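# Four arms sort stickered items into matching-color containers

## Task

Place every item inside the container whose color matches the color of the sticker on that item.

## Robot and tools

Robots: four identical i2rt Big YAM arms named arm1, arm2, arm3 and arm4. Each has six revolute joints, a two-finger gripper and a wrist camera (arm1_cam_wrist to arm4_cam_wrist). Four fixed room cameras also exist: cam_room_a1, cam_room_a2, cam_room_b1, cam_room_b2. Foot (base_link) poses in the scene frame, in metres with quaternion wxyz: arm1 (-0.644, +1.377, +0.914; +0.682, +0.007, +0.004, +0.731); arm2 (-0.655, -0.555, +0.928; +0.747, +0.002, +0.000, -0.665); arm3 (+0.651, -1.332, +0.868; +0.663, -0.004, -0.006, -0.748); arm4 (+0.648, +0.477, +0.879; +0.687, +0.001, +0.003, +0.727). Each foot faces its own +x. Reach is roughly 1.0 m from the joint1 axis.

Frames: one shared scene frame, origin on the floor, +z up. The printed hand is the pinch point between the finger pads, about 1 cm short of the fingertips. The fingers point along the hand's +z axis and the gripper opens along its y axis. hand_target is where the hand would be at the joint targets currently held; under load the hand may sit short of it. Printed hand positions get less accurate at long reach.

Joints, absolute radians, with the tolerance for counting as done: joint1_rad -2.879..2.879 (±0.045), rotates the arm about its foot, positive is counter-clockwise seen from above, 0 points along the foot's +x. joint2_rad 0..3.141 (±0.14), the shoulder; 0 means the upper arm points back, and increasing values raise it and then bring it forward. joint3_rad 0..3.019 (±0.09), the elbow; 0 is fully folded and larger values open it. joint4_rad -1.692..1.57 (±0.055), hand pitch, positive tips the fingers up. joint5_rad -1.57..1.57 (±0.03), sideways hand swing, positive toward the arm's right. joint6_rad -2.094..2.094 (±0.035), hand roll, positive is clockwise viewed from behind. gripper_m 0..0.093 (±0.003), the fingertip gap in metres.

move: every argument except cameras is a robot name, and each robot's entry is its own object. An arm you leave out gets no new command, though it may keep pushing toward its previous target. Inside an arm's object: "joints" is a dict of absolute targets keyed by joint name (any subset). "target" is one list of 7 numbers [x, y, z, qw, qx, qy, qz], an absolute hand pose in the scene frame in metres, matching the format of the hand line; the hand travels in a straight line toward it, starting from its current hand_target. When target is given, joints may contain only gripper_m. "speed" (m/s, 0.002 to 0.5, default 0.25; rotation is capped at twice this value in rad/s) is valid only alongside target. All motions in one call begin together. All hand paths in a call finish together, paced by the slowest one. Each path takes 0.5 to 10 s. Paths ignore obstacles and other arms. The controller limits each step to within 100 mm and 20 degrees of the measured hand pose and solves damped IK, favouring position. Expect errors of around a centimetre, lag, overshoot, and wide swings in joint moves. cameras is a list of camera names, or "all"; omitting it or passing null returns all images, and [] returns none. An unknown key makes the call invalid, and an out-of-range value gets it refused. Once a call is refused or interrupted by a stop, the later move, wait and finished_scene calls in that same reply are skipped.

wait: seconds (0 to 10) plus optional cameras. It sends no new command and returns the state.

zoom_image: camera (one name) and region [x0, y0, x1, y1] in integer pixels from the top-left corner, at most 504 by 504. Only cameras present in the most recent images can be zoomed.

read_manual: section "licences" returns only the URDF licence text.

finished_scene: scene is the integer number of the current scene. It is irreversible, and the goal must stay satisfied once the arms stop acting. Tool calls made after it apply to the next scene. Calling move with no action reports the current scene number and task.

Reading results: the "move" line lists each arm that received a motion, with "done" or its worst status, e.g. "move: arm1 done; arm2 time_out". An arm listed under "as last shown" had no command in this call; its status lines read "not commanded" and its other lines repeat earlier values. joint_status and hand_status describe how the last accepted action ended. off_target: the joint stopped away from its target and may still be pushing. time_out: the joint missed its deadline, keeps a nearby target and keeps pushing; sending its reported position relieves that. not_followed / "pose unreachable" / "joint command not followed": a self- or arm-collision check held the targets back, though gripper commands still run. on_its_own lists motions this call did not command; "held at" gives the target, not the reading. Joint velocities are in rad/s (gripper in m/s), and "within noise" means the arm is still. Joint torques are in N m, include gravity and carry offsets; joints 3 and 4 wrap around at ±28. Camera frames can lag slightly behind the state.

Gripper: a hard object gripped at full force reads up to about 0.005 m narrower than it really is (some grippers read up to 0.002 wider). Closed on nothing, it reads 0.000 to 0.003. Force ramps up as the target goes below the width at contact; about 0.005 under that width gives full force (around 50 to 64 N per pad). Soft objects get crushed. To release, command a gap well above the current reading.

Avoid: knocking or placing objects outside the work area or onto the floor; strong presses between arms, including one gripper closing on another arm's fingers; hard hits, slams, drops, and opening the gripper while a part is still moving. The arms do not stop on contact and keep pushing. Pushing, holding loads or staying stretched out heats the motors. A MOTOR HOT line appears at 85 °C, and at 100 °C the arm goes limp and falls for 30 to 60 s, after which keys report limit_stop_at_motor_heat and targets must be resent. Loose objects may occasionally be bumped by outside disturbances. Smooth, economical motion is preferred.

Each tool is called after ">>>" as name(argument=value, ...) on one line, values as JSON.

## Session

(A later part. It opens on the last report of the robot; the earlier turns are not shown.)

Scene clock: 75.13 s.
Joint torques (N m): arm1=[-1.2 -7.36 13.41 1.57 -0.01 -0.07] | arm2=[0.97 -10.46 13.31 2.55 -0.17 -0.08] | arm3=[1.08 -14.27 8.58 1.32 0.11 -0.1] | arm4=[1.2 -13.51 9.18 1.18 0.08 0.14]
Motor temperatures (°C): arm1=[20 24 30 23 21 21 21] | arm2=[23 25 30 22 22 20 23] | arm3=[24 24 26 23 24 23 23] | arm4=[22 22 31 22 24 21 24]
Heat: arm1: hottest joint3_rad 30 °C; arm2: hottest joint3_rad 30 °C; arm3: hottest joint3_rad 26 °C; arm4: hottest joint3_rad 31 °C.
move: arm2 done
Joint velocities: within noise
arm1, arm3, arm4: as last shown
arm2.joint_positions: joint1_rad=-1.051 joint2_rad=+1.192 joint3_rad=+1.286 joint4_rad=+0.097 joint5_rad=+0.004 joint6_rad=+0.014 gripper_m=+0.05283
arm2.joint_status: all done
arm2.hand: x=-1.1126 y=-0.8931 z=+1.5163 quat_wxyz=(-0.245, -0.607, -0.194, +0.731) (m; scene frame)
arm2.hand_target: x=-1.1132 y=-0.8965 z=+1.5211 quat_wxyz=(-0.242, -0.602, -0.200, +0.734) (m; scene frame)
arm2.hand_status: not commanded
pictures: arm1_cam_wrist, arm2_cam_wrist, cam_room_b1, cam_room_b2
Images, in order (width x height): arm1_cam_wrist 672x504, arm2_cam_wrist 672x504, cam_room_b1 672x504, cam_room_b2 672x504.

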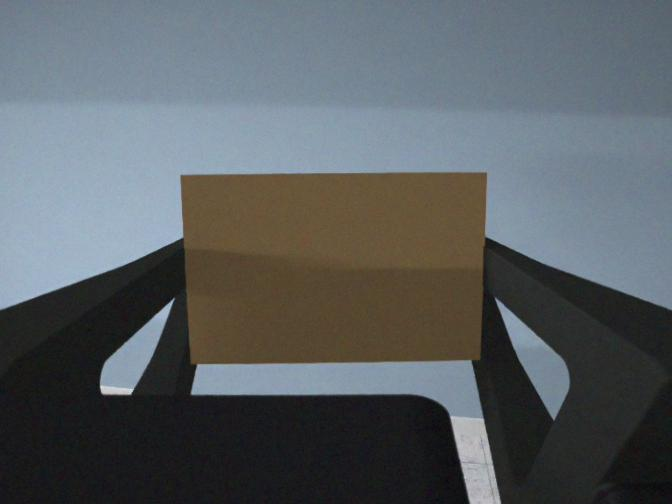

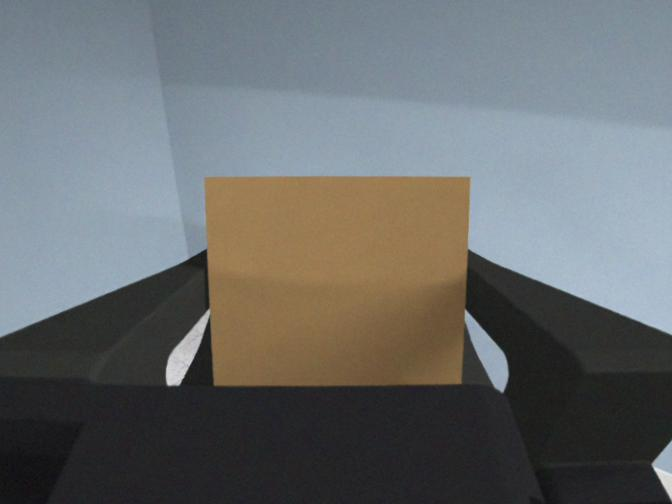

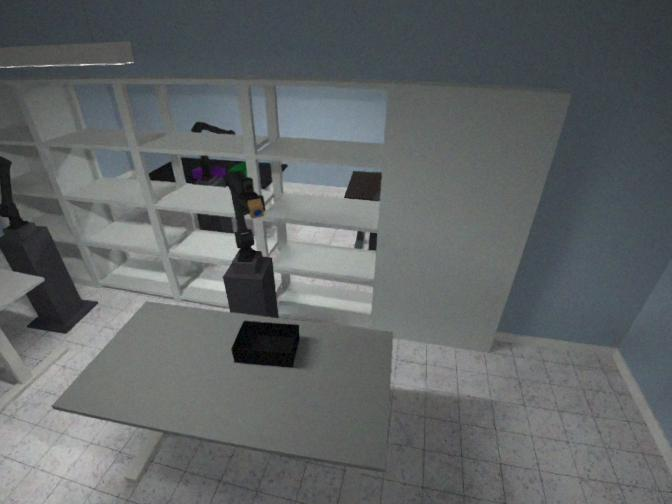

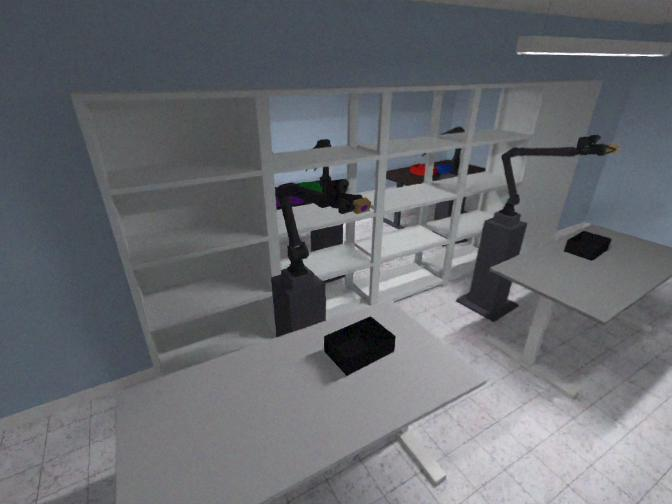

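>>> move(arm1={"joints":{"joint1_rad":-2.258,"joint2_rad":1.0,"joint3_rad":1.02,"joint4_rad":-1.06,"joint5_rad":0,"joint6_rad":0}}, arm2={"joints":{"joint1_rad":0.935,"joint2_rad":1.0,"joint3_rad":1.02,"joint4_rad":-1.06,"joint5_rad":0,"joint6_rad":0}}, arm3={"joints":{"joint1_rad":1.2}}, arm4={"joints":{"joint1_rad":-1.25}}, cameras=["arm1_cam_wrist","arm2_cam_wrist","arm3_cam_wrist","arm4_cam_wrist"])

>>> move(arm1={"target":[0.005,0.92,1.11,0.2466,0.2937,0.9202,-0.0787]}, arm2={"target":[0,-0.93,1.11,0.2501,0.2483,0.9335,-0.0665]}, cameras=["arm1_cam_wrist","arm2_cam_wrist"])

Scene clock: 89.10 s.
Joint torques (N m): arm1=[-1.44 -3.84 13.01 1.16 0.01 0.11] | arm2=[0.79 -7.41 11.34 1.32 0.05 -0.06] | arm3=[1.26 -14.21 8.68 1.33 -0.02 -0.11] | arm4=[0.44 -13.68 9.11 1.17 0.08 0.15]
Motor temperatures (°C): arm1=[20 24 31 23 22 22 22] | arm2=[23 25 32 22 22 20 24] | arm3=[24 24 26 23 24 23 23] | arm4=[22 22 32 22 24 21 24]
Heat: arm1: hottest joint3_rad 31 °C; arm2: hottest joint3_rad 32 °C; arm3: hottest joint3_rad 26 °C; arm4: hottest joint3_rad 32 °C.
move: arm1 done; arm2 done; arm3 done; arm4 done
Joint velocities: within noise
arm1.joint_positions: joint1_rad=-2.263 joint2_rad=+1.003 joint3_rad=+1.002 joint4_rad=-1.062 joint5_rad=+0.001 joint6_rad=-0.009 gripper_m=+0.06903
arm1.joint_status: all done
arm1.hand: x=-0.3339 y=+1.1559 z=+1.1799 quat_wxyz=(-0.231, -0.293, -0.924, +0.080) (m; scene frame)
arm1.hand_target: x=-0.3294 y=+1.1556 z=+1.1901 quat_wxyz=(-0.242, -0.293, -0.921, +0.081) (m; scene frame)
arm1.hand_status: not commanded
arm2.joint_positions: joint1_rad=+0.935 joint2_rad=+1.001 joint3_rad=+1.023 joint4_rad=-1.048 joint5_rad=-0.001 joint6_rad=+0.013 gripper_m=+0.05284
arm2.joint_status: all done
arm2.hand: x=-0.3221 y=-0.7467 z=+1.2125 quat_wxyz=(-0.261, -0.253, -0.929, +0.065) (m; scene frame)
arm2.hand_target: x=-0.3252 y=-0.7453 z=+1.2096 quat_wxyz=(-0.254, -0.248, -0.933, +0.066) (m; scene frame)
arm2.hand_status: not commanded
arm3.joint_positions: joint1_rad=+1.198 joint2_rad=+1.461 joint3_rad=+1.057 joint4_rad=-0.655 joint5_rad=+0.001 joint6_rad=+0.005 gripper_m=+0.09306
arm3.joint_status: all done
arm3.hand: x=+1.1081 y=-1.5763 z=+1.0212 quat_wxyz=(-0.248, -0.237, -0.937, +0.068) (m; scene frame)
arm3.hand_target: x=+1.1089 y=-1.5753 z=+1.0240 quat_wxyz=(-0.253, -0.233, -0.936, +0.069) (m; scene frame)
arm3.hand_status: not commanded
arm4.joint_positions: joint1_rad=-1.243 joint2_rad=+1.451 joint3_rad=+1.044 joint4_rad=-0.657 joint5_rad=+0.000 joint6_rad=-0.012 gripper_m=+0.09311
arm4.joint_status: all done
arm4.hand: x=+1.1252 y=+0.6701 z=+1.0245 quat_wxyz=(-0.244, +0.191, -0.950, -0.045) (m; scene frame)
arm4.hand_target: x=+1.1323 y=+0.6690 z=+1.0291 quat_wxyz=(-0.252, +0.182, -0.949, -0.047) (m; scene frame)
arm4.hand_status: not commanded
pictures: arm1_cam_wrist, arm2_cam_wrist, arm3_cam_wrist, arm4_cam_wrist
Images, in order (width x height): arm1_cam_wrist 672x504, arm2_cam_wrist 672x504, arm3_cam_wrist 672x504, arm4_cam_wrist 672x504.

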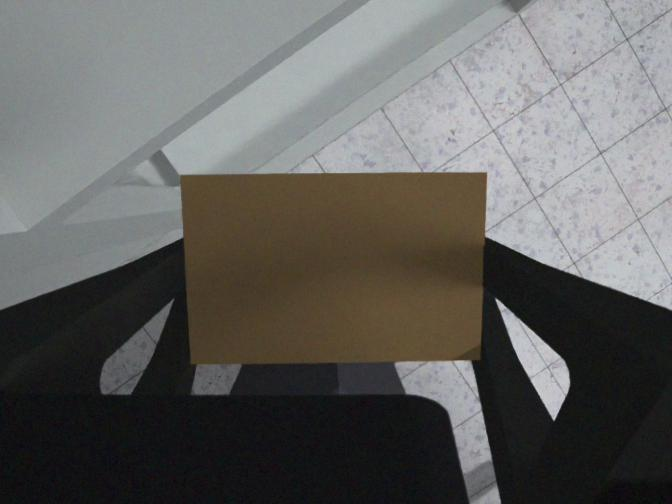

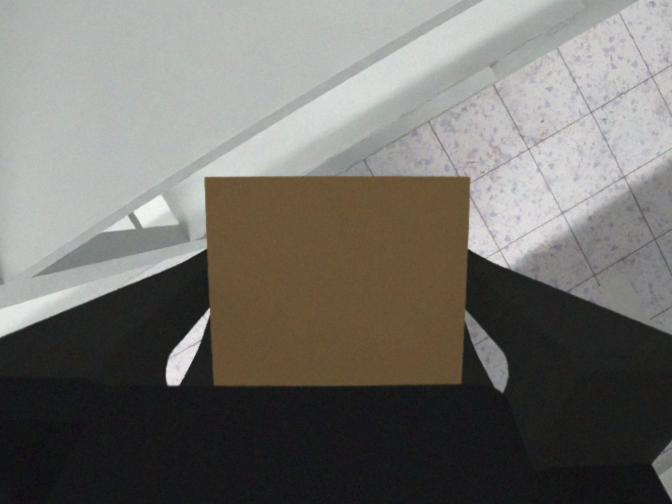

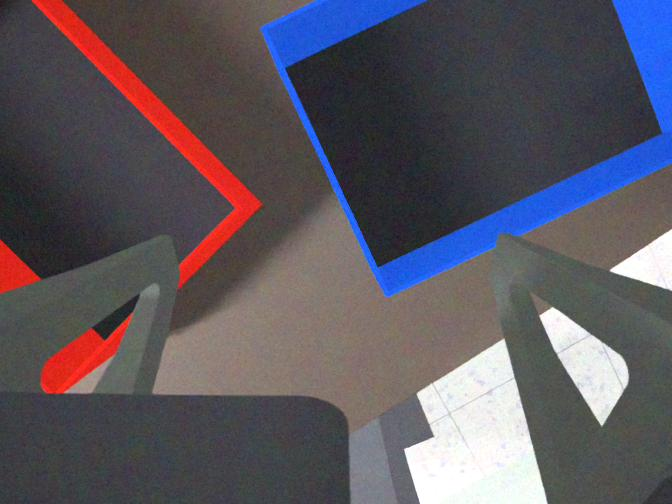

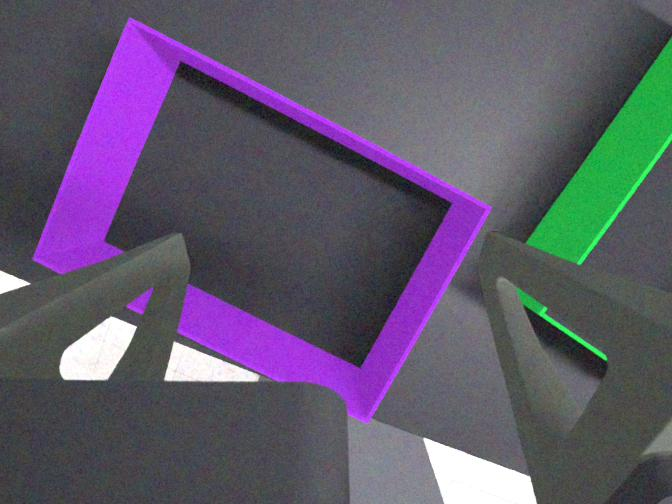

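Scene clock: 91.67 s.
Joint torques (N m): arm1=[-1.03 -19.31 17.7 0.7 -0.04 0.07] | arm2=[0.97 -21.66 17.01 1.17 0.16 -0.04] | arm3=[1.38 -14.15 8.68 1.36 -0.02 -0.1] | arm4=[0.21 -13.45 9.21 1.29 0.11 0.14]
Motor temperatures (°C): arm1=[20 24 31 23 22 22 22] | arm2=[23 25 33 22 22 20 24] | arm3=[24 24 26 23 24 23 23] | arm4=[22 22 32 22 24 21 24]
Heat: arm1: hottest joint3_rad 31 °C; arm2: hottest joint3_rad 33 °C; arm3: hottest joint3_rad 26 °C; arm4: hottest joint3_rad 32 °C.
move: arm1 off_target; arm2 off_target
Joint velocities: within noise
arm1.joint_positions: joint1_rad=-2.263 joint2_rad=+2.130 joint3_rad=+2.069 joint4_rad=-1.030 joint5_rad=-0.004 joint6_rad=-0.003 gripper_m=+0.06903
arm1.joint_status: not commanded
arm1.hand: x=-0.0120 y=+0.9243 z=+1.0772 quat_wxyz=(-0.219, -0.296, -0.927, +0.073) (m; scene frame)
arm1.hand_target: x=+0.0032 y=+0.9214 z=+1.1102 quat_wxyz=(-0.247, -0.294, -0.920, +0.079) (m; scene frame)
arm1.hand_status: off_target (0.037 m and 3.3 deg from the pose sent, 0.419 m and 1.9 deg at the start)
arm2.joint_positions: joint1_rad=+0.935 joint2_rad=+2.010 joint3_rad=+1.845 joint4_rad=-0.915 joint5_rad=+0.001 joint6_rad=+0.013 gripper_m=+0.05284
arm2.joint_status: not commanded
arm2.hand: x=-0.0157 y=-0.9215 z=+1.0924 quat_wxyz=(-0.235, -0.255, -0.936, +0.059) (m; scene frame)
arm2.hand_target: x=-0.0012 y=-0.9292 z=+1.1102 quat_wxyz=(-0.251, -0.248, -0.933, +0.067) (m; scene frame)
arm2.hand_status: off_target (0.025 m and 2.1 deg from the pose sent, 0.384 m and 1.5 deg at the start)
arm3, arm4: as last shown
pictures: arm1_cam_wrist, arm2_cam_wrist
Images, in order (width x height): arm1_cam_wrist 672x504, arm2_cam_wrist 672x504.

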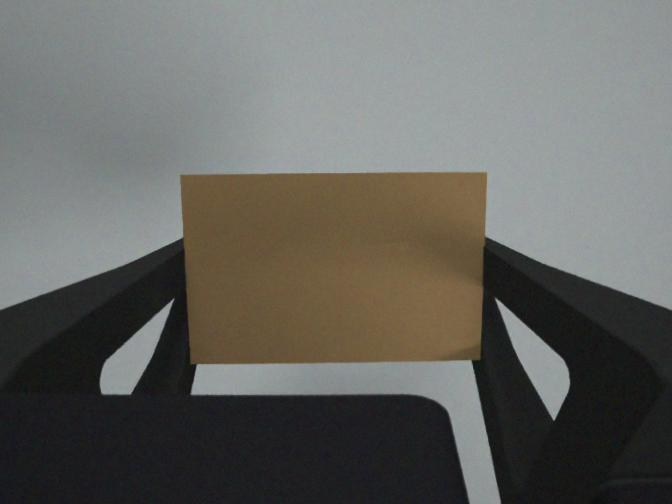

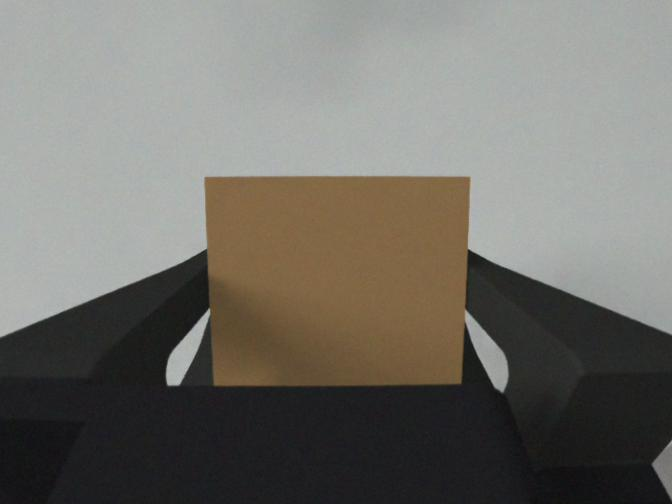

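>>> move(arm1={"target":[0.01,0.92,1.04,0.2466,0.2937,0.9202,-0.0787],"speed":0.12}, arm2={"target":[0,-0.93,1.04,0.2501,0.2483,0.9335,-0.0665],"speed":0.12}, arm3={"joints":{"joint2_rad":0.74,"joint3_rad":1.0,"joint4_rad":-1.307}}, arm4={"joints":{"joint2_rad":0.74,"joint3_rad":1.0,"joint4_rad":-1.307}}, cameras=[])

>>> move(arm1={"target":[0.01,0.92,1.018,0.2466,0.2937,0.9202,-0.0787],"speed":0.05}, arm2={"target":[0,-0.93,1.018,0.2501,0.2483,0.9335,-0.0665],"speed":0.05}, arm3={"joints":{"joint1_rad":-2.004}}, arm4={"joints":{"joint1_rad":0.918}}, cameras=[])

>>> move(arm1={"target":[0.01,0.92,1.008,0.2466,0.2937,0.9202,-0.0787],"speed":0.04}, arm2={"target":[0,-0.93,1.006,0.2501,0.2483,0.9335,-0.0665],"speed":0.04}, cameras=[])

Scene clock: 108.20 s.
Joint torques (N m): arm1=[-0.91 -19.84 12.1 1.77 0.05 0.11] | arm2=[0.85 -22.01 10.89 2.59 0.13 -0.06] | arm3=[1.38 -1.55 9.94 0.77 -0.01 -0.1] | arm4=[0.09 -1.9 9.99 0.46 0.09 0.14]
Motor temperatures (°C): arm1=[20 26 36 23 21 21 22] | arm2=[23 25 33 22 22 20 24] | arm3=[24 24 27 23 24 23 23] | arm4=[22 23 32 22 24 21 24]
Heat: arm1: hottest joint3_rad 36 °C; arm2: hottest joint3_rad 33 °C; arm3: hottest joint3_rad 27 °C; arm4: hottest joint3_rad 32 °C.
move: arm1 off_target; arm2 off_target; arm3 done; arm4 done
Joint velocities: within noise
arm1.joint_positions: joint1_rad=-2.263 joint2_rad=+2.168 joint3_rad=+2.016 joint4_rad=-0.903 joint5_rad=-0.004 joint6_rad=+0.001 gripper_m=+0.06903
arm1.joint_status: not commanded
arm1.hand: x=-0.0003 y=+0.9163 z=+1.0362 quat_wxyz=(-0.236, -0.296, -0.922, +0.077) (m; scene frame)
arm1.hand_target: x=+0.0099 y=+0.9203 z=+1.0403 quat_wxyz=(-0.247, -0.294, -0.920, +0.079) (m; scene frame)
arm1.hand_status: off_target (0.012 m and 1.3 deg from the pose sent, 0.043 m and 3.3 deg at the start)
arm2.joint_positions: joint1_rad=+0.935 joint2_rad=+2.050 joint3_rad=+1.801 joint4_rad=-0.790 joint5_rad=+0.001 joint6_rad=+0.013 gripper_m=+0.05284
arm2.joint_status: not commanded
arm2.hand: x=-0.0028 y=-0.9287 z=+1.0570 quat_wxyz=(-0.255, -0.254, -0.931, +0.064) (m; scene frame)
arm2.hand_target: x=-0.0003 y=-0.9297 z=+1.0402 quat_wxyz=(-0.250, -0.248, -0.934, +0.066) (m; scene frame)
arm2.hand_status: off_target (0.017 m and 0.9 deg from the pose sent, 0.055 m and 2.1 deg at the start)
arm3.joint_positions: joint1_rad=+1.198 joint2_rad=+0.735 joint3_rad=+0.995 joint4_rad=-1.300 joint5_rad=+0.001 joint6_rad=+0.005 gripper_m=+0.09306
arm3.joint_status: all done
arm3.hand: x=+0.8968 y=-1.4604 z=+1.1905 quat_wxyz=(-0.256, -0.237, -0.935, +0.070) (m; scene frame)
arm3.hand_target: x=+0.8973 y=-1.4598 z=+1.1910 quat_wxyz=(-0.253, -0.233, -0.936, +0.069) (m; scene frame)
arm3.hand_status: not commanded
arm4.joint_positions: joint1_rad=-1.243 joint2_rad=+0.734 joint3_rad=+0.986 joint4_rad=-1.296 joint5_rad=+0.000 joint6_rad=-0.012 gripper_m=+0.09311
arm4.joint_status: all done
arm4.hand: x=+0.9088 y=+0.5828 z=+1.1948 quat_wxyz=(-0.253, +0.190, -0.947, -0.047) (m; scene frame)
arm4.hand_target: x=+0.9098 y=+0.5811 z=+1.1987 quat_wxyz=(-0.252, +0.182, -0.949, -0.047) (m; scene frame)
arm4.hand_status: not commanded
pictures: none
No camera images: "cameras" was empty.

Scene clock: 110.60 s.
Joint torques (N m): arm1=[-0.91 -19.43 11.47 1.87 0.13 0.11] | arm2=[0.97 -21.19 10.39 2.67 0.11 -0.06] | arm3=[0.62 -2.49 9.91 0.73 -0.09 -0.1] | arm4=[0.91 -1.85 10.04 0.5 0.13 0.16]
Motor temperatures (°C): arm1=[20 26 36 23 21 21 22] | arm2=[23 26 33 22 22 20 24] | arm3=[24 24 27 23 24 23 23] | arm4=[22 23 32 22 24 21 24]
Heat: arm1: hottest joint3_rad 36 °C; arm2: hottest joint3_rad 33 °C; arm3: hottest joint3_rad 27 °C; arm4: hottest joint3_rad 32 °C.
move: arm1 off_target; arm2 off_target; arm3 done; arm4 done
Joint velocities: within noise
arm1.joint_positions: joint1_rad=-2.263 joint2_rad=+2.170 joint3_rad=+1.984 joint4_rad=-0.855 joint5_rad=-0.004 joint6_rad=+0.001 gripper_m=+0.06903
arm1.joint_status: not commanded
arm1.hand: x=+0.0008 y=+0.9155 z=+1.0251 quat_wxyz=(-0.243, -0.296, -0.921, +0.079) (m; scene frame)
arm1.hand_target: x=+0.0097 y=+0.9202 z=+1.0181 quat_wxyz=(-0.247, -0.294, -0.920, +0.079) (m; scene frame)
arm1.hand_status: off_target (0.012 m and 0.5 deg from the pose sent, 0.021 m and 1.4 deg at the start)
arm2.joint_positions: joint1_rad=+0.935 joint2_rad=+2.058 joint3_rad=+1.775 joint4_rad=-0.743 joint5_rad=+0.001 joint6_rad=+0.013 gripper_m=+0.05284
arm2.joint_status: not commanded
arm2.hand: x=-0.0011 y=-0.9296 z=+1.0443 quat_wxyz=(-0.261, -0.254, -0.929, +0.066) (m; scene frame)
arm2.hand_target: x=-0.0008 y=-0.9294 z=+1.0184 quat_wxyz=(-0.250, -0.248, -0.934, +0.066) (m; scene frame)
arm2.hand_status: off_target (0.026 m and 1.5 deg from the pose sent, 0.039 m and 0.9 deg at the start)
arm3.joint_positions: joint1_rad=-1.995 joint2_rad=+0.740 joint3_rad=+0.995 joint4_rad=-1.300 joint5_rad=+0.002 joint6_rad=+0.005 gripper_m=+0.09306
arm3.joint_status: all done
arm3.hand: x=+0.4107 y=-1.1810 z=+1.1848 quat_wxyz=(+0.064, -0.930, +0.264, +0.248) (m; scene frame)
arm3.hand_target: x=+0.4126 y=-1.1795 z=+1.1865 quat_wxyz=(+0.065, -0.930, +0.266, +0.247) (m; scene frame)
arm3.hand_status: not commanded
arm4.joint_positions: joint1_rad=+0.916 joint2_rad=+0.734 joint3_rad=+0.986 joint4_rad=-1.296 joint5_rad=-0.001 joint6_rad=-0.011 gripper_m=+0.09311
arm4.joint_status: all done
arm4.hand: x=+0.4185 y=+0.6362 z=+1.1969 quat_wxyz=(-0.075, +0.924, -0.280, -0.250) (m; scene frame)
arm4.hand_target: x=+0.4180 y=+0.6360 z=+1.2009 quat_wxyz=(-0.074, +0.923, -0.284, -0.249) (m; scene frame)
arm4.hand_status: not commanded
pictures: none
No camera images: "cameras" was empty.

Scene clock: 111.57 s.
Joint torques (N m): arm1=[-1.2 -18.96 11.37 1.89 0.07 0.07] | arm2=[0.97 -21.25 10.26 2.65 0.12 -0.06] | arm3=[0.62 -2.37 9.94 0.73 -0.07 -0.11] | arm4=[0.79 -1.73 9.89 0.46 0.13 0.13]
Motor temperatures (°C): arm1=[20 26 36 23 21 21 22] | arm2=[23 26 33 22 22 20 24] | arm3=[24 24 27 23 24 23 23] | arm4=[22 23 32 22 24 21 24]
Heat: arm1: hottest joint3_rad 36 °C; arm2: hottest joint3_rad 33 °C; arm3: hottest joint3_rad 27 °C; arm4: hottest joint3_rad 32 °C.
move: arm1 off_target; arm2 off_target
Joint velocities: within noise
arm1.joint_positions: joint1_rad=-2.263 joint2_rad=+2.173 joint3_rad=+1.972 joint4_rad=-0.832 joint5_rad=-0.004 joint6_rad=+0.002 gripper_m=+0.06903
arm1.joint_status: not commanded
arm1.hand: x=+0.0016 y=+0.9148 z=+1.0193 quat_wxyz=(-0.246, -0.295, -0.920, +0.080) (m; scene frame)
arm1.hand_target: x=+0.0097 y=+0.9202 z=+1.0083 quat_wxyz=(-0.247, -0.294, -0.920, +0.079) (m; scene frame)
arm1.hand_status: off_target (0.015 m and 0.3 deg from the pose sent, 0.020 m and 0.5 deg at the start)
arm2.joint_positions: joint1_rad=+0.935 joint2_rad=+2.069 joint3_rad=+1.761 joint4_rad=-0.717 joint5_rad=+0.001 joint6_rad=+0.013 gripper_m=+0.05284
arm2.joint_status: not commanded
arm2.hand: x=-0.0005 y=-0.9299 z=+1.0328 quat_wxyz=(-0.261, -0.253, -0.929, +0.066) (m; scene frame)
arm2.hand_target: x=-0.0007 y=-0.9294 z=+1.0065 quat_wxyz=(-0.250, -0.248, -0.934, +0.066) (m; scene frame)
arm2.hand_status: off_target (0.027 m and 1.5 deg from the pose sent, 0.038 m and 1.5 deg at the start)
arm3, arm4: as last shown
pictures: none
No camera images: "cameras" was empty.

>>> move(arm1={"target":[0.01,0.92,1.0,0.2466,0.2937,0.9202,-0.0787],"speed":0.04}, arm2={"target":[0,-0.93,0.995,0.2501,0.2483,0.9335,-0.0665],"speed":0.04}, cameras=[])

>>> move(arm1={"target":[0.01,0.92,0.994,0.2466,0.2937,0.9202,-0.0787],"speed":0.04}, arm2={"target":[0,-0.93,0.985,0.2501,0.2483,0.9335,-0.0665],"speed":0.04}, cameras=["arm1_cam_wrist","arm2_cam_wrist"])

Scene clock: 116.60 s.
Joint torques (N m): arm1=[-1.08 -18.78 10.65 1.76 0.06 0.11] | arm2=[0.91 -21.3 10.18 2.63 0.11 -0.07] | arm3=[0.67 -2.49 9.92 0.72 -0.07 -0.1] | arm4=[1.67 -1.44 9.74 0.51 0.12 0.15]
Motor temperatures (°C): arm1=[20 26 35 23 21 21 22] | arm2=[23 26 33 22 22 20 24] | arm3=[24 24 27 23 24 23 23] | arm4=[22 23 32 22 24 21 24]
Heat: arm1: hottest joint3_rad 35 °C; arm2: hottest joint3_rad 33 °C; arm3: hottest joint3_rad 27 °C; arm4: hottest joint3_rad 32 °C.
move: arm1 off_target; arm2 off_target
Joint velocities: within noise
arm1.joint_positions: joint1_rad=-2.263 joint2_rad=+2.173 joint3_rad=+1.966 joint4_rad=-0.814 joint5_rad=-0.004 joint6_rad=+0.002 gripper_m=+0.06903
arm1.joint_status: not commanded
arm1.hand: x=+0.0034 y=+0.9136 z=+1.0187 quat_wxyz=(-0.251, -0.295, -0.918, +0.082) (m; scene frame)
arm1.hand_target: x=+0.0094 y=+0.9202 z=+1.0002 quat_wxyz=(-0.247, -0.294, -0.920, +0.079) (m; scene frame)
arm1.hand_status: off_target (0.021 m and 0.7 deg from the pose sent, 0.021 m and 0.3 deg at the start)
arm2.joint_positions: joint1_rad=+0.935 joint2_rad=+2.078 joint3_rad=+1.749 joint4_rad=-0.693 joint5_rad=+0.001 joint6_rad=+0.013 gripper_m=+0.05284
arm2.joint_status: not commanded
arm2.hand: x=+0.0001 y=-0.9302 z=+1.0230 quat_wxyz=(-0.263, -0.253, -0.929, +0.067) (m; scene frame)
arm2.hand_target: x=-0.0009 y=-0.9293 z=+0.9955 quat_wxyz=(-0.250, -0.248, -0.934, +0.066) (m; scene frame)
arm2.hand_status: off_target (0.028 m and 1.6 deg from the pose sent, 0.038 m and 1.5 deg at the start)
arm3, arm4: as last shown
pictures: none
No camera images: "cameras" was empty.

Scene clock: 117.57 s.
Joint torques (N m): arm1=[-0.5 -17.44 10.44 1.84 0.06 0.11] | arm2=[0.91 -20.25 9.61 2.66 0.11 -0.06] | arm3=[0.56 -2.32 9.89 0.72 -0.07 -0.1] | arm4=[0.85 -2.02 9.98 0.43 0.1 0.15]
Motor temperatures (°C): arm1=[20 26 35 23 21 21 22] | arm2=[23 26 33 22 22 20 24] | arm3=[24 24 27 23 24 23 23] | arm4=[22 23 32 22 24 21 24]
Heat: arm1: hottest joint3_rad 35 °C; arm2: hottest joint3_rad 33 °C; arm3: hottest joint3_rad 27 °C; arm4: hottest joint3_rad 32 °C.
move: arm1 off_target; arm2 off_target
Joint velocities: within noise
arm1.joint_positions: joint1_rad=-2.262 joint2_rad=+2.173 joint3_rad=+1.962 joint4_rad=-0.801 joint5_rad=-0.004 joint6_rad=+0.003 gripper_m=+0.06903
arm1.joint_status: not commanded
arm1.hand: x=+0.0050 y=+0.9128 z=+1.0185 quat_wxyz=(-0.256, -0.295, -0.917, +0.083) (m; scene frame)
arm1.hand_target: x=+0.0094 y=+0.9205 z=+0.9945 quat_wxyz=(-0.247, -0.294, -0.920, +0.079) (m; scene frame)
arm1.hand_status: off_target (0.026 m and 1.3 deg from the pose sent, 0.026 m and 0.7 deg at the start)
arm2.joint_positions: joint1_rad=+0.935 joint2_rad=+2.078 joint3_rad=+1.743 joint4_rad=-0.672 joint5_rad=+0.002 joint6_rad=+0.013 gripper_m=+0.05284
arm2.joint_status: not commanded
arm2.hand: x=+0.0021 y=-0.9314 z=+1.0229 quat_wxyz=(-0.269, -0.253, -0.927, +0.069) (m; scene frame)
arm2.hand_target: x=-0.0014 y=-0.9291 z=+0.9859 quat_wxyz=(-0.250, -0.248, -0.934, +0.066) (m; scene frame)
arm2.hand_status: off_target (0.038 m and 2.4 deg from the pose sent, 0.038 m and 1.6 deg at the start)
arm3, arm4: as last shown
pictures: arm1_cam_wrist, arm2_cam_wrist
Images, in order (width x height): arm1_cam_wrist 672x504, arm2_cam_wrist 672x504.

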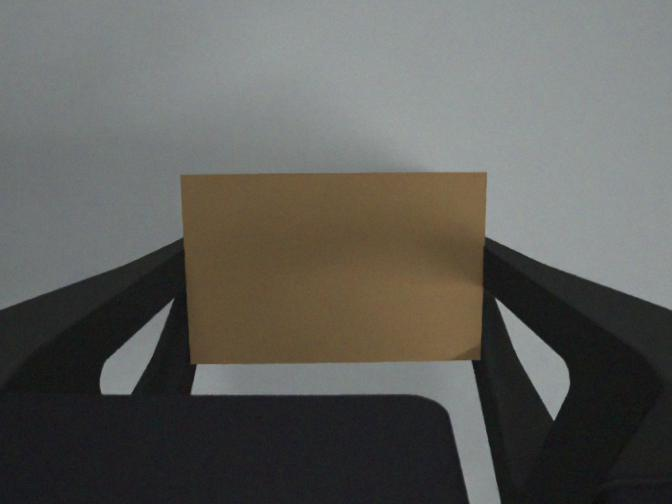

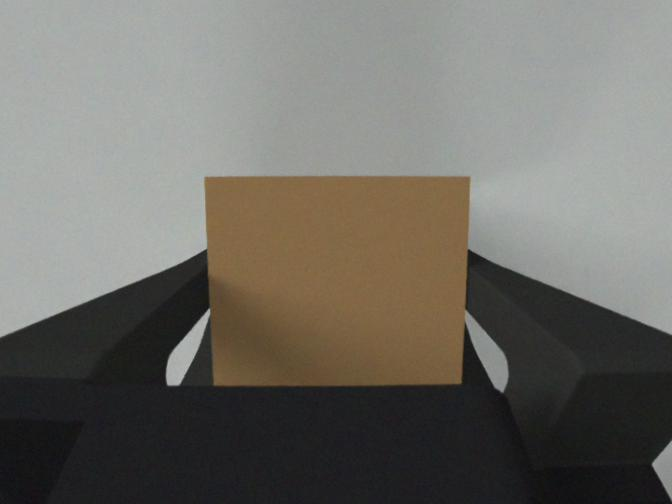

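>>> move(arm1={"joints":{"gripper_m":0.093}}, arm2={"joints":{"gripper_m":0.093}}, cameras=[])

>>> move(arm1={"target":[-0.047,0.952,1.12,0.2466,0.2937,0.9202,-0.0787]}, arm2={"target":[-0.055,-0.90,1.12,0.2501,0.2483,0.9335,-0.0665]}, cameras=[])

>>> move(arm1={"joints":{"joint2_rad":1.0,"joint3_rad":1.02,"joint4_rad":-1.06,"joint5_rad":0,"joint6_rad":0}}, arm2={"joints":{"joint2_rad":1.0,"joint3_rad":1.02,"joint4_rad":-1.06,"joint5_rad":0,"joint6_rad":0}}, cameras=[])

>>> move(arm3={"target":[0.049,-0.959,1.12,-0.0666,0.9334,-0.2483,-0.2501]}, arm4={"target":[0.043,0.906,1.12,-0.0761,0.9232,-0.284,-0.2474]}, cameras=["arm3_cam_wrist","arm4_cam_wrist"])

Scene clock: 127.57 s.
Joint torques (N m): arm1=[-0.97 -19.43 11.43 1.73 0.08 0.05] | arm2=[0.97 -20.72 9.55 2.58 0.11 -0.07] | arm3=[0.62 -2.32 9.91 0.72 -0.08 -0.09] | arm4=[0.85 -1.67 9.92 0.47 0.11 0.17]
Motor temperatures (°C): arm1=[20 26 35 23 21 21 22] | arm2=[23 27 32 22 22 20 24] | arm3=[24 24 27 23 24 23 23] | arm4=[22 22 32 22 24 21 24]
Heat: arm1: hottest joint3_rad 35 °C; arm2: hottest joint3_rad 32 °C; arm3: hottest joint3_rad 27 °C; arm4: hottest joint3_rad 32 °C.
move: arm1 done; arm2 done
Joint velocities: within noise
arm1.joint_positions: joint1_rad=-2.262 joint2_rad=+2.184 joint3_rad=+1.950 joint4_rad=-0.799 joint5_rad=-0.004 joint6_rad=+0.004 gripper_m=+0.09296
arm1.joint_status: all done
arm1.hand: x=+0.0018 y=+0.9148 z=+1.0038 quat_wxyz=(-0.246, -0.296, -0.919, +0.080) (m; scene frame)
arm1.hand_target: x=+0.0093 y=+0.9203 z=+0.9942 quat_wxyz=(-0.246, -0.294, -0.920, +0.079) (m; scene frame)
arm1.hand_status: not commanded
arm2.joint_positions: joint1_rad=+0.935 joint2_rad=+2.082 joint3_rad=+1.743 joint4_rad=-0.670 joint5_rad=+0.002 joint6_rad=+0.013 gripper_m=+0.09293
arm2.joint_status: all done
arm2.hand: x=+0.0023 y=-0.9315 z=+1.0203 quat_wxyz=(-0.268, -0.253, -0.927, +0.068) (m; scene frame)
arm2.hand_target: x=-0.0014 y=-0.9291 z=+0.9858 quat_wxyz=(-0.250, -0.248, -0.934, +0.066) (m; scene frame)
arm2.hand_status: not commanded
arm3, arm4: as last shown
pictures: none
No camera images: "cameras" was empty.

Scene clock: 128.90 s.
Joint torques (N m): arm1=[-1.73 -16.85 11.92 0.83 -0.05 -0.01] | arm2=[0.73 -19.19 10.85 1.29 0.05 -0.04] | arm3=[0.56 -2.49 9.88 0.73 -0.07 -0.11] | arm4=[1.08 -1.67 9.92 0.51 0.13 0.14]
Motor temperatures (°C): arm1=[20 26 35 23 21 21 22] | arm2=[23 27 32 22 22 20 24] | arm3=[24 24 28 23 24 23 23] | arm4=[22 22 32 22 24 21 24]
Heat: arm1: hottest joint3_rad 35 °C; arm2: hottest joint3_rad 32 °C; arm3: hottest joint3_rad 28 °C; arm4: hottest joint3_rad 32 °C.
move: arm1 done; arm2 off_target
Joint velocities: within noise
arm1.joint_positions: joint1_rad=-2.262 joint2_rad=+1.935 joint3_rad=+1.858 joint4_rad=-0.943 joint5_rad=-0.006 joint6_rad=+0.006 gripper_m=+0.09296
arm1.joint_status: not commanded
arm1.hand: x=-0.0472 y=+0.9517 z=+1.1251 quat_wxyz=(-0.253, -0.296, -0.918, +0.081) (m; scene frame)
arm1.hand_target: x=-0.0470 y=+0.9520 z=+1.1201 quat_wxyz=(-0.247, -0.294, -0.920, +0.079) (m; scene frame)
arm1.hand_status: done (0.005 m and 0.8 deg from the pose sent, 0.131 m and 0.4 deg at the start)
arm2.joint_positions: joint1_rad=+0.935 joint2_rad=+1.834 joint3_rad=+1.680 joint4_rad=-0.850 joint5_rad=+0.002 joint6_rad=+0.010 gripper_m=+0.09293
arm2.joint_status: not commanded
arm2.hand: x=-0.0520 y=-0.9011 z=+1.1401 quat_wxyz=(-0.270, -0.251, -0.927, +0.069) (m; scene frame)
arm2.hand_target: x=-0.0552 y=-0.8997 z=+1.1204 quat_wxyz=(-0.250, -0.248, -0.933, +0.066) (m; scene frame)
arm2.hand_status: off_target (0.020 m and 2.5 deg from the pose sent, 0.119 m and 2.3 deg at the start)
arm3, arm4: as last shown
pictures: none
No camera images: "cameras" was empty.

Scene clock: 130.37 s.
Joint torques (N m): arm1=[-1.67 -4.37 12.07 0.98 0.09 -0.01] | arm2=[0.73 -7.24 10.43 1.44 -0.1 -0.03] | arm3=[0.73 -2.43 9.85 0.73 -0.07 -0.09] | arm4=[0.73 -1.61 9.96 0.39 0.11 0.12]
Motor temperatures (°C): arm1=[20 26 35 23 21 21 22] | arm2=[23 27 32 22 22 20 24] | arm3=[24 24 28 23 24 23 23] | arm4=[22 22 32 22 24 21 24]
Heat: arm1: hottest joint3_rad 35 °C; arm2: hottest joint3_rad 32 °C; arm3: hottest joint3_rad 28 °C; arm4: hottest joint3_rad 32 °C.
move: arm1 done; arm2 done
Joint velocities: within noise
arm1.joint_positions: joint1_rad=-2.262 joint2_rad=+1.007 joint3_rad=+1.013 joint4_rad=-1.054 joint5_rad=-0.002 joint6_rad=+0.006 gripper_m=+0.09296
arm1.joint_status: all done
arm1.hand: x=-0.3296 y=+1.1539 z=+1.1846 quat_wxyz=(-0.239, -0.298, -0.921, +0.079) (m; scene frame)
arm1.hand_target: x=-0.3303 y=+1.1542 z=+1.1900 quat_wxyz=(-0.242, -0.295, -0.921, +0.081) (m; scene frame)
arm1.hand_status: not commanded
arm2.joint_positions: joint1_rad=+0.935 joint2_rad=+0.999 joint3_rad=+1.035 joint4_rad=-1.050 joint5_rad=+0.002 joint6_rad=+0.010 gripper_m=+0.09293
arm2.joint_status: all done
arm2.hand: x=-0.3211 y=-0.7480 z=+1.2187 quat_wxyz=(-0.266, -0.252, -0.928, +0.068) (m; scene frame)
arm2.hand_target: x=-0.3251 y=-0.7453 z=+1.2095 quat_wxyz=(-0.254, -0.248, -0.933, +0.066) (m; scene frame)
arm2.hand_status: not commanded
arm3, arm4: as last shown
pictures: none
No camera images: "cameras" was empty.

Scene clock: 133.10 s.
Joint torques (N m): arm1=[-2.43 -4.25 11.92 1.05 0.1 -0.04] | arm2=[0.79 -7.3 10.41 1.43 -0.11 -0.03] | arm3=[0.97 -21.42 14.3 0.61 -0.09 -0.12] | arm4=[0.44 -22.59 13.11 0.38 -0.01 -0.05]
Motor temperatures (°C): arm1=[20 26 35 23 21 21 22] | arm2=[23 27 32 22 22 20 24] | arm3=[24 24 28 23 24 23 23] | arm4=[22 23 32 22 24 21 24]
Heat: arm1: hottest joint3_rad 35 °C; arm2: hottest joint3_rad 32 °C; arm3: hottest joint3_rad 28 °C; arm4: hottest joint3_rad 32 °C.
move: arm3 off_target; arm4 off_target
Joint velocities: within noise
arm1, arm2: as last shown
arm3.joint_positions: joint1_rad=-1.995 joint2_rad=+1.863 joint3_rad=+1.805 joint4_rad=-1.024 joint5_rad=-0.003 joint6_rad=-0.025 gripper_m=+0.09306
arm3.joint_status: not commanded
arm3.hand: x=+0.0581 y=-0.9696 z=+1.0959 quat_wxyz=(+0.060, -0.938, +0.250, +0.230) (m; scene frame)
arm3.hand_target: x=+0.0502 y=-0.9596 z=+1.1200 quat_wxyz=(+0.067, -0.933, +0.248, +0.251) (m; scene frame)
arm3.hand_status: off_target (0.028 m and 2.5 deg from the pose sent, 0.429 m and 1.9 deg at the start)
arm4.joint_positions: joint1_rad=+0.907 joint2_rad=+1.968 joint3_rad=+1.935 joint4_rad=-1.042 joint5_rad=-0.002 joint6_rad=-0.011 gripper_m=+0.09311
arm4.joint_status: not commanded
arm4.hand: x=+0.0497 y=+0.8947 z=+1.1049 quat_wxyz=(-0.072, +0.926, -0.285, -0.236) (m; scene frame)
arm4.hand_target: x=+0.0438 y=+0.9055 z=+1.1201 quat_wxyz=(-0.076, +0.923, -0.284, -0.248) (m; scene frame)
arm4.hand_status: off_target (0.020 m and 1.5 deg from the pose sent, 0.469 m and 0.5 deg at the start)
pictures: arm3_cam_wrist, arm4_cam_wrist
Images, in order (width x height): arm3_cam_wrist 672x504, arm4_cam_wrist 672x504.

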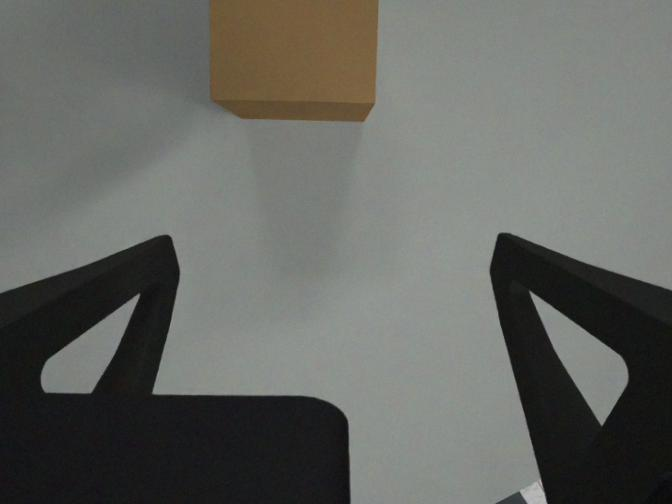

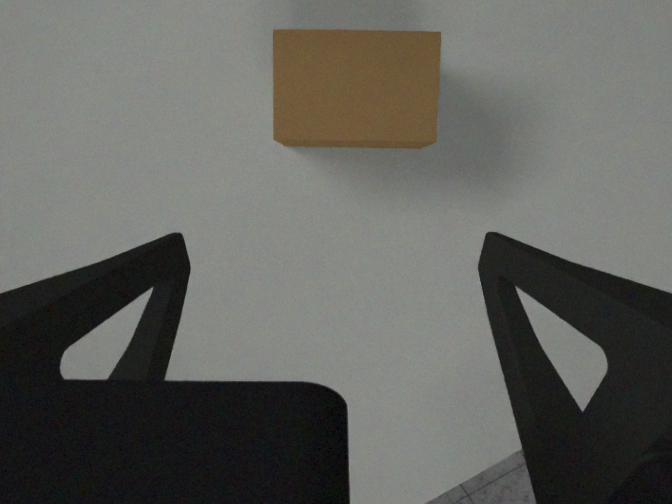

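>>> move(arm3={"target":[-0.028,-0.944,1.034,-0.0666,0.9334,-0.2483,-0.2501],"speed":0.13}, arm4={"target":[-0.008,0.954,1.02,-0.0761,0.9232,-0.284,-0.2474],"speed":0.13}, cameras=["arm3_cam_wrist","arm4_cam_wrist"])

Scene clock: 143.13 s.
Joint torques (N m): arm1=[-1.61 -4.54 12.19 1.13 0.09 0.01] | arm2=[0.79 -7.3 10.44 1.4 -0.11 -0.03] | arm3=[2.49 -22.95 14.06 1.39 0.11 0.03] | arm4=[0.5 -24.29 12.88 1.22 -0.08 -0.07]
Motor temperatures (°C): arm1=[20 26 35 23 21 21 22] | arm2=[23 26 32 22 22 20 23] | arm3=[24 25 29 23 24 23 23] | arm4=[22 24 34 22 24 21 24]
Heat: arm1: hottest joint3_rad 35 °C; arm2: hottest joint3_rad 32 °C; arm3: hottest joint3_rad 29 °C; arm4: hottest joint3_rad 34 °C.
move: arm3 off_target; arm4 off_target
Joint velocities: within noise
arm1, arm2: as last shown
arm3.joint_positions: joint1_rad=-1.977 joint2_rad=+2.086 joint3_rad=+1.959 joint4_rad=-0.954 joint5_rad=+0.011 joint6_rad=-0.006 gripper_m=+0.09304
arm3.joint_status: not commanded
arm3.hand: x=-0.0066 y=-0.9443 z=+1.0226 quat_wxyz=(+0.063, -0.938, +0.253, +0.230) (m; scene frame)
arm3.hand_target: x=-0.0268 y=-0.9450 z=+1.0343 quat_wxyz=(+0.066, -0.933, +0.248, +0.251) (m; scene frame)
arm3.hand_status: off_target (0.024 m and 2.4 deg from the pose sent, 0.109 m and 2.5 deg at the start)
arm4.joint_positions: joint1_rad=+0.892 joint2_rad=+2.194 joint3_rad=+2.079 joint4_rad=-0.966 joint5_rad=-0.007 joint6_rad=-0.017 gripper_m=+0.09310
arm4.joint_status: not commanded
arm4.hand: x=+0.0036 y=+0.9393 z=+1.0178 quat_wxyz=(-0.070, +0.926, -0.289, -0.233) (m; scene frame)
arm4.hand_target: x=-0.0069 y=+0.9532 z=+1.0201 quat_wxyz=(-0.076, +0.923, -0.284, -0.248) (m; scene frame)
arm4.hand_status: off_target (0.019 m and 1.9 deg from the pose sent, 0.119 m and 1.5 deg at the start)
pictures: arm3_cam_wrist, arm4_cam_wrist
Images, in order (width x height): arm3_cam_wrist 672x504, arm4_cam_wrist 672x504.

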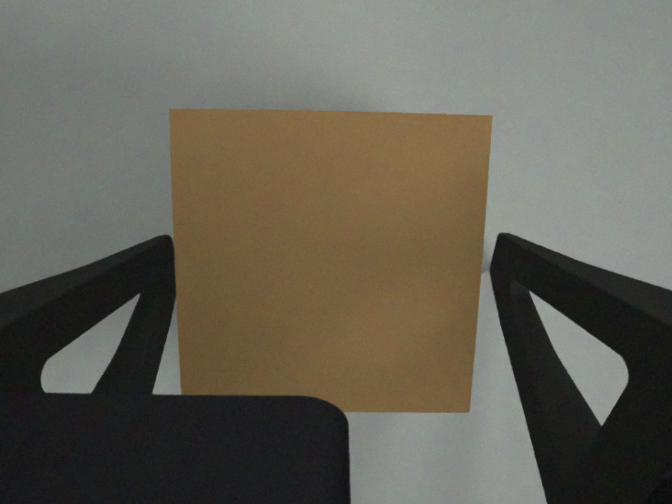

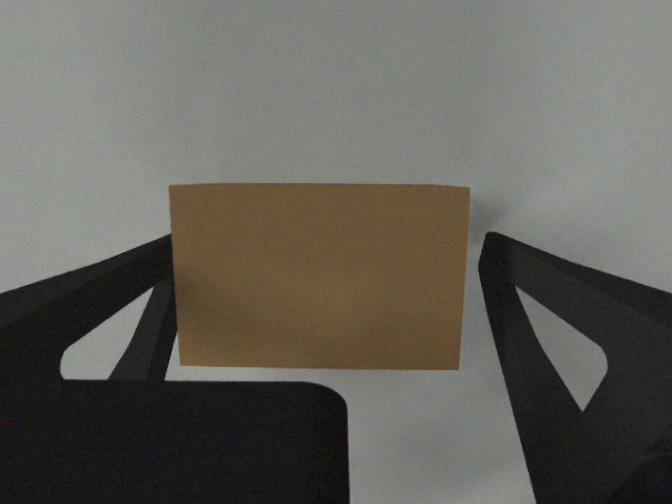

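>>> move(arm3={"joints":{"gripper_m":0.033}}, arm4={"joints":{"gripper_m":0.05}}, cameras=[])

>>> move(arm3={"target":[0.05,-0.962,1.15,-0.0666,0.9334,-0.2483,-0.2501]}, arm4={"target":[0.05,0.90,1.14,-0.0761,0.9232,-0.284,-0.2474]}, cameras=["arm3_cam_wrist","arm4_cam_wrist"])

Scene clock: 157.27 s.
Joint torques (N m): arm1=[-2.26 -4.48 12.04 0.98 0.07 -0.08] | arm2=[0.73 -7.12 10.44 1.46 -0.1 -0.03] | arm3=[2.55 -23 14.05 1.39 0.1 0.02] | arm4=[0.79 -24 12.81 1.22 -0.02 -0.05]
Motor temperatures (°C): arm1=[20 25 35 23 21 21 22] | arm2=[23 26 32 22 22 20 23] | arm3=[24 25 32 23 24 23 23] | arm4=[22 24 35 22 24 21 24]
Heat: arm1: hottest joint3_rad 35 °C; arm2: hottest joint3_rad 32 °C; arm3: hottest joint3_rad 32 °C; arm4: hottest joint3_rad 35 °C.
move: arm3 off_target; arm4 off_target
Joint velocities: within noise
arm1, arm2: as last shown
arm3.joint_positions: joint1_rad=-1.977 joint2_rad=+2.086 joint3_rad=+1.959 joint4_rad=-0.954 joint5_rad=+0.011 joint6_rad=-0.006 gripper_m=+0.05310
arm3.joint_status: gripper_m off_target (ended at +0.05313, target +0.03300)
arm3.hand: x=-0.0066 y=-0.9442 z=+1.0226 quat_wxyz=(+0.063, -0.938, +0.253, +0.230) (m; scene frame)
arm3.hand_target: x=-0.0267 y=-0.9448 z=+1.0343 quat_wxyz=(+0.067, -0.933, +0.248, +0.251) (m; scene frame)
arm3.hand_status: not commanded
arm4.joint_positions: joint1_rad=+0.892 joint2_rad=+2.195 joint3_rad=+2.079 joint4_rad=-0.966 joint5_rad=-0.008 joint6_rad=-0.019 gripper_m=+0.06953
arm4.joint_status: gripper_m off_target (ended at +0.06955, target +0.05000)
arm4.hand: x=+0.0034 y=+0.9393 z=+1.0178 quat_wxyz=(-0.070, +0.926, -0.288, -0.233) (m; scene frame)
arm4.hand_target: x=-0.0070 y=+0.9533 z=+1.0201 quat_wxyz=(-0.076, +0.923, -0.284, -0.248) (m; scene frame)
arm4.hand_status: not commanded
pictures: none
No camera images: "cameras" was empty.

Scene clock: 158.67 s.
Joint torques (N m): arm1=[-1.9 -4.42 12.21 0.92 0.12 0.03] | arm2=[0.79 -7.12 10.4 1.42 -0.11 -0.03] | arm3=[0.56 -20.78 9.48 0.79 -0.08 -0.12] | arm4=[1.26 -21.66 9.46 0.57 0.22 0.05]
Motor temperatures (°C): arm1=[20 25 35 23 21 21 22] | arm2=[23 26 32 22 22 20 23] | arm3=[24 25 32 23 24 23 23] | arm4=[22 24 35 22 24 21 25]
Heat: arm1: hottest joint3_rad 35 °C; arm2: hottest joint3_rad 32 °C; arm3: hottest joint3_rad 32 °C; arm4: hottest joint3_rad 35 °C.
move: arm3 off_target; arm4 off_target
Joint velocities: within noise
arm1, arm2: as last shown
arm3.joint_positions: joint1_rad=-1.983 joint2_rad=+1.856 joint3_rad=+1.941 joint4_rad=-1.106 joint5_rad=-0.002 joint6_rad=-0.021 gripper_m=+0.05310
arm3.joint_status: not commanded
arm3.hand: x=+0.0453 y=-0.9706 z=+1.1596 quat_wxyz=(+0.067, -0.932, +0.245, +0.259) (m; scene frame)
arm3.hand_target: x=+0.0501 y=-0.9623 z=+1.1500 quat_wxyz=(+0.066, -0.933, +0.248, +0.250) (m; scene frame)
arm3.hand_status: off_target (0.014 m and 1.1 deg from the pose sent, 0.141 m and 2.4 deg at the start)
arm4.joint_positions: joint1_rad=+0.893 joint2_rad=+1.942 joint3_rad=+2.002 joint4_rad=-1.085 joint5_rad=-0.007 joint6_rad=-0.019 gripper_m=+0.06953
arm4.joint_status: not commanded
arm4.hand: x=+0.0541 y=+0.9037 z=+1.1521 quat_wxyz=(-0.079, +0.919, -0.286, -0.259) (m; scene frame)
arm4.hand_target: x=+0.0501 y=+0.8999 z=+1.1400 quat_wxyz=(-0.076, +0.923, -0.284, -0.247) (m; scene frame)
arm4.hand_status: off_target (0.013 m and 1.4 deg from the pose sent, 0.136 m and 1.9 deg at the start)
pictures: arm3_cam_wrist, arm4_cam_wrist
Images, in order (width x height): arm3_cam_wrist 672x504, arm4_cam_wrist 672x504.

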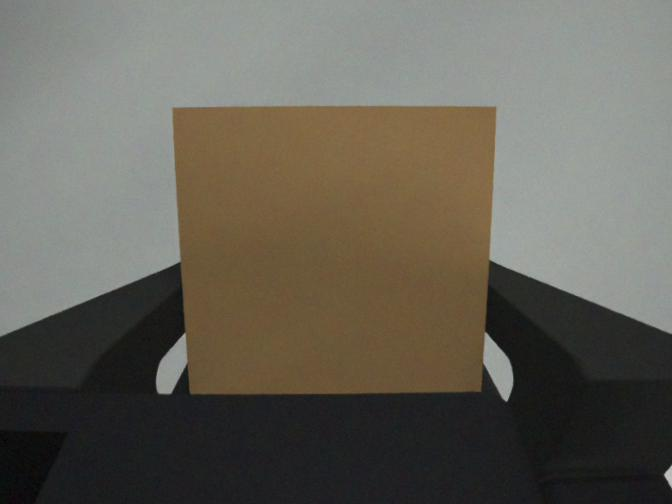

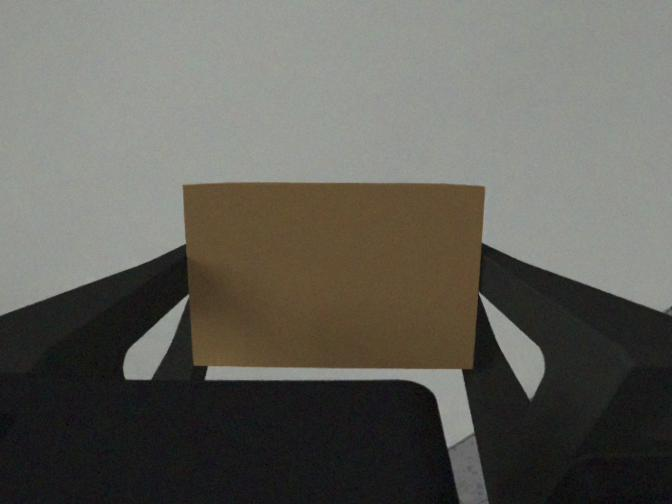

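>>> move(arm3={"joints":{"joint2_rad":0.74,"joint3_rad":1.0,"joint4_rad":-1.307,"joint5_rad":0,"joint6_rad":0}}, arm4={"joints":{"joint2_rad":0.74,"joint3_rad":1.0,"joint4_rad":-1.307,"joint5_rad":0,"joint6_rad":0}}, cameras=[])

>>> move(arm3={"joints":{"joint1_rad":0.993}}, arm4={"joints":{"joint1_rad":-1.119}}, cameras=[])

>>> move(arm3={"target":[1.153,-1.754,0.83,-0.2432,-0.3303,-0.9077,0.0885]}, arm4={"target":[1.109,0.733,0.83,-0.2505,0.2419,-0.9351,-0.0648]}, cameras=["arm3_cam_wrist","arm4_cam_wrist"])

Scene clock: 166.97 s.
Joint torques (N m): arm1=[-1.9 -4.42 12.07 1.01 0.11 -0.08] | arm2=[0.73 -7.18 10.41 1.4 -0.11 -0.03] | arm3=[0.32 -3.25 9.52 0.98 0.09 0.02] | arm4=[1.55 -3.02 9.65 0.58 0.21 0.19]
Motor temperatures (°C): arm1=[20 25 35 23 21 21 22] | arm2=[23 26 32 22 22 20 23] | arm3=[24 25 32 23 24 23 24] | arm4=[22 24 35 22 24 21 25]
Heat: arm1: hottest joint3_rad 35 °C; arm2: hottest joint3_rad 32 °C; arm3: hottest joint3_rad 32 °C; arm4: hottest joint3_rad 35 °C.
move: arm3 done; arm4 done
Joint velocities: within noise
arm1, arm2: as last shown
arm3.joint_positions: joint1_rad=-1.984 joint2_rad=+0.746 joint3_rad=+0.999 joint4_rad=-1.307 joint5_rad=-0.002 joint6_rad=-0.008 gripper_m=+0.05310
arm3.joint_status: all done
arm3.hand: x=+0.4087 y=-1.1840 z=+1.1846 quat_wxyz=(+0.061, -0.934, +0.253, +0.244) (m; scene frame)
arm3.hand_target: x=+0.4116 y=-1.1811 z=+1.1864 quat_wxyz=(+0.064, -0.931, +0.263, +0.247) (m; scene frame)
arm3.hand_status: not commanded
arm4.joint_positions: joint1_rad=+0.893 joint2_rad=+0.748 joint3_rad=+0.992 joint4_rad=-1.301 joint5_rad=-0.004 joint6_rad=-0.013 gripper_m=+0.06953
arm4.joint_status: all done
arm4.hand: x=+0.4201 y=+0.6425 z=+1.1954 quat_wxyz=(-0.075, +0.923, -0.290, -0.243) (m; scene frame)
arm4.hand_target: x=+0.4207 y=+0.6401 z=+1.2009 quat_wxyz=(-0.076, +0.920, -0.292, -0.249) (m; scene frame)
arm4.hand_status: not commanded
pictures: none
No camera images: "cameras" was empty.

Scene clock: 169.30 s.
Joint torques (N m): arm1=[-2.08 -3.84 12.15 1.07 0.11 -0.05] | arm2=[0.62 -7.06 10.41 1.44 -0.11 -0.04] | arm3=[2.08 -2.73 9.61 1.01 0.13 0] | arm4=[0.32 -3.66 9.54 0.61 0.03 0.14]
Motor temperatures (°C): arm1=[20 25 35 23 21 21 22] | arm2=[23 26 32 22 22 20 23] | arm3=[24 25 32 23 24 23 24] | arm4=[22 24 35 22 24 21 25]
Heat: arm1: hottest joint3_rad 35 °C; arm2: hottest joint3_rad 32 °C; arm3: hottest joint3_rad 32 °C; arm4: hottest joint3_rad 35 °C.
move: arm3 done; arm4 done
Joint velocities: within noise
arm1, arm2: as last shown
arm3.joint_positions: joint1_rad=+0.983 joint2_rad=+0.746 joint3_rad=+0.999 joint4_rad=-1.307 joint5_rad=-0.002 joint6_rad=-0.005 gripper_m=+0.05312
arm3.joint_status: all done
arm3.hand: x=+0.8640 y=-1.5102 z=+1.1896 quat_wxyz=(-0.243, -0.331, -0.907, +0.094) (m; scene frame)
arm3.hand_target: x=+0.8647 y=-1.5077 z=+1.1915 quat_wxyz=(-0.246, -0.329, -0.907, +0.095) (m; scene frame)
arm3.hand_status: not commanded
arm4.joint_positions: joint1_rad=-1.117 joint2_rad=+0.748 joint3_rad=+0.992 joint4_rad=-1.301 joint5_rad=+0.001 joint6_rad=-0.011 gripper_m=+0.06954
arm4.joint_status: all done
arm4.hand: x=+0.8956 y=+0.6156 z=+1.1933 quat_wxyz=(-0.243, +0.249, -0.935, -0.061) (m; scene frame)
arm4.hand_target: x=+0.8942 y=+0.6144 z=+1.1988 quat_wxyz=(-0.248, +0.243, -0.936, -0.064) (m; scene frame)
arm4.hand_status: not commanded
pictures: none
No camera images: "cameras" was empty.

Scene clock: 172.10 s.
Joint torques (N m): arm1=[-1.61 -4.01 12.05 0.98 0.13 -0.03] | arm2=[0.85 -7.18 10.41 1.43 -0.1 -0.03] | arm3=[1.67 -20.95 10.45 1.52 -0.07 0.02] | arm4=[0.09 -15.5 7.62 1.36 0.03 0.16]
Motor temperatures (°C): arm1=[20 25 35 23 21 21 22] | arm2=[23 26 32 22 22 20 23] | arm3=[24 25 32 23 24 23 24] | arm4=[22 24 35 22 24 21 25]
Heat: arm1: hottest joint3_rad 35 °C; arm2: hottest joint3_rad 32 °C; arm3: hottest joint3_rad 32 °C; arm4: hottest joint3_rad 35 °C.
move: arm3 off_target; arm4 off_target
Joint velocities: within noise
arm1, arm2: as last shown
arm2.hand_target: x=-0.3251 y=-0.7454 z=+1.2095 quat_wxyz=(-0.254, -0.248, -0.933, +0.066) (m; scene frame)
arm3.joint_positions: joint1_rad=+0.983 joint2_rad=+2.054 joint3_rad=+1.246 joint4_rad=-0.308 joint5_rad=-0.008 joint6_rad=-0.005 gripper_m=+0.05312
arm3.joint_status: not commanded
arm3.hand: x=+1.1300 y=-1.7415 z=+0.8108 quat_wxyz=(-0.215, -0.333, -0.914, +0.081) (m; scene frame)
arm3.hand_target: x=+1.1519 y=-1.7530 z=+0.8308 quat_wxyz=(-0.243, -0.330, -0.908, +0.088) (m; scene frame)
arm3.hand_status: off_target (0.032 m and 3.4 deg from the pose sent, 0.522 m and 0.7 deg at the start)
arm4.joint_positions: joint1_rad=-1.117 joint2_rad=+1.819 joint3_rad=+0.833 joint4_rad=-0.100 joint5_rad=+0.001 joint6_rad=-0.010 gripper_m=+0.06954
arm4.joint_status: not commanded
arm4.hand: x=+1.0898 y=+0.7240 z=+0.8211 quat_wxyz=(-0.230, +0.250, -0.939, -0.058) (m; scene frame)
arm4.hand_target: x=+1.1083 y=+0.7327 z=+0.8307 quat_wxyz=(-0.251, +0.242, -0.935, -0.065) (m; scene frame)
arm4.hand_status: off_target (0.023 m and 2.6 deg from the pose sent, 0.437 m and 1.2 deg at the start)
pictures: arm3_cam_wrist, arm4_cam_wrist
Images, in order (width x height): arm3_cam_wrist 672x504, arm4_cam_wrist 672x504.

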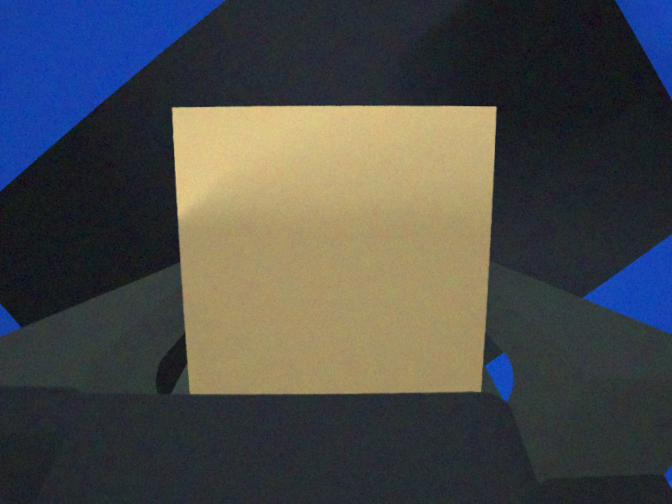

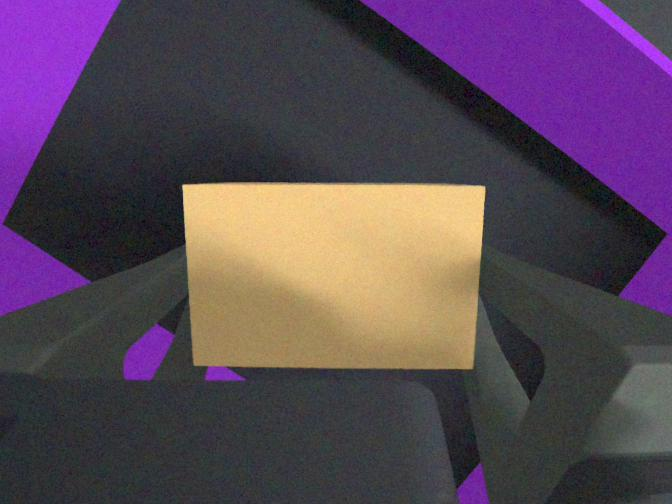

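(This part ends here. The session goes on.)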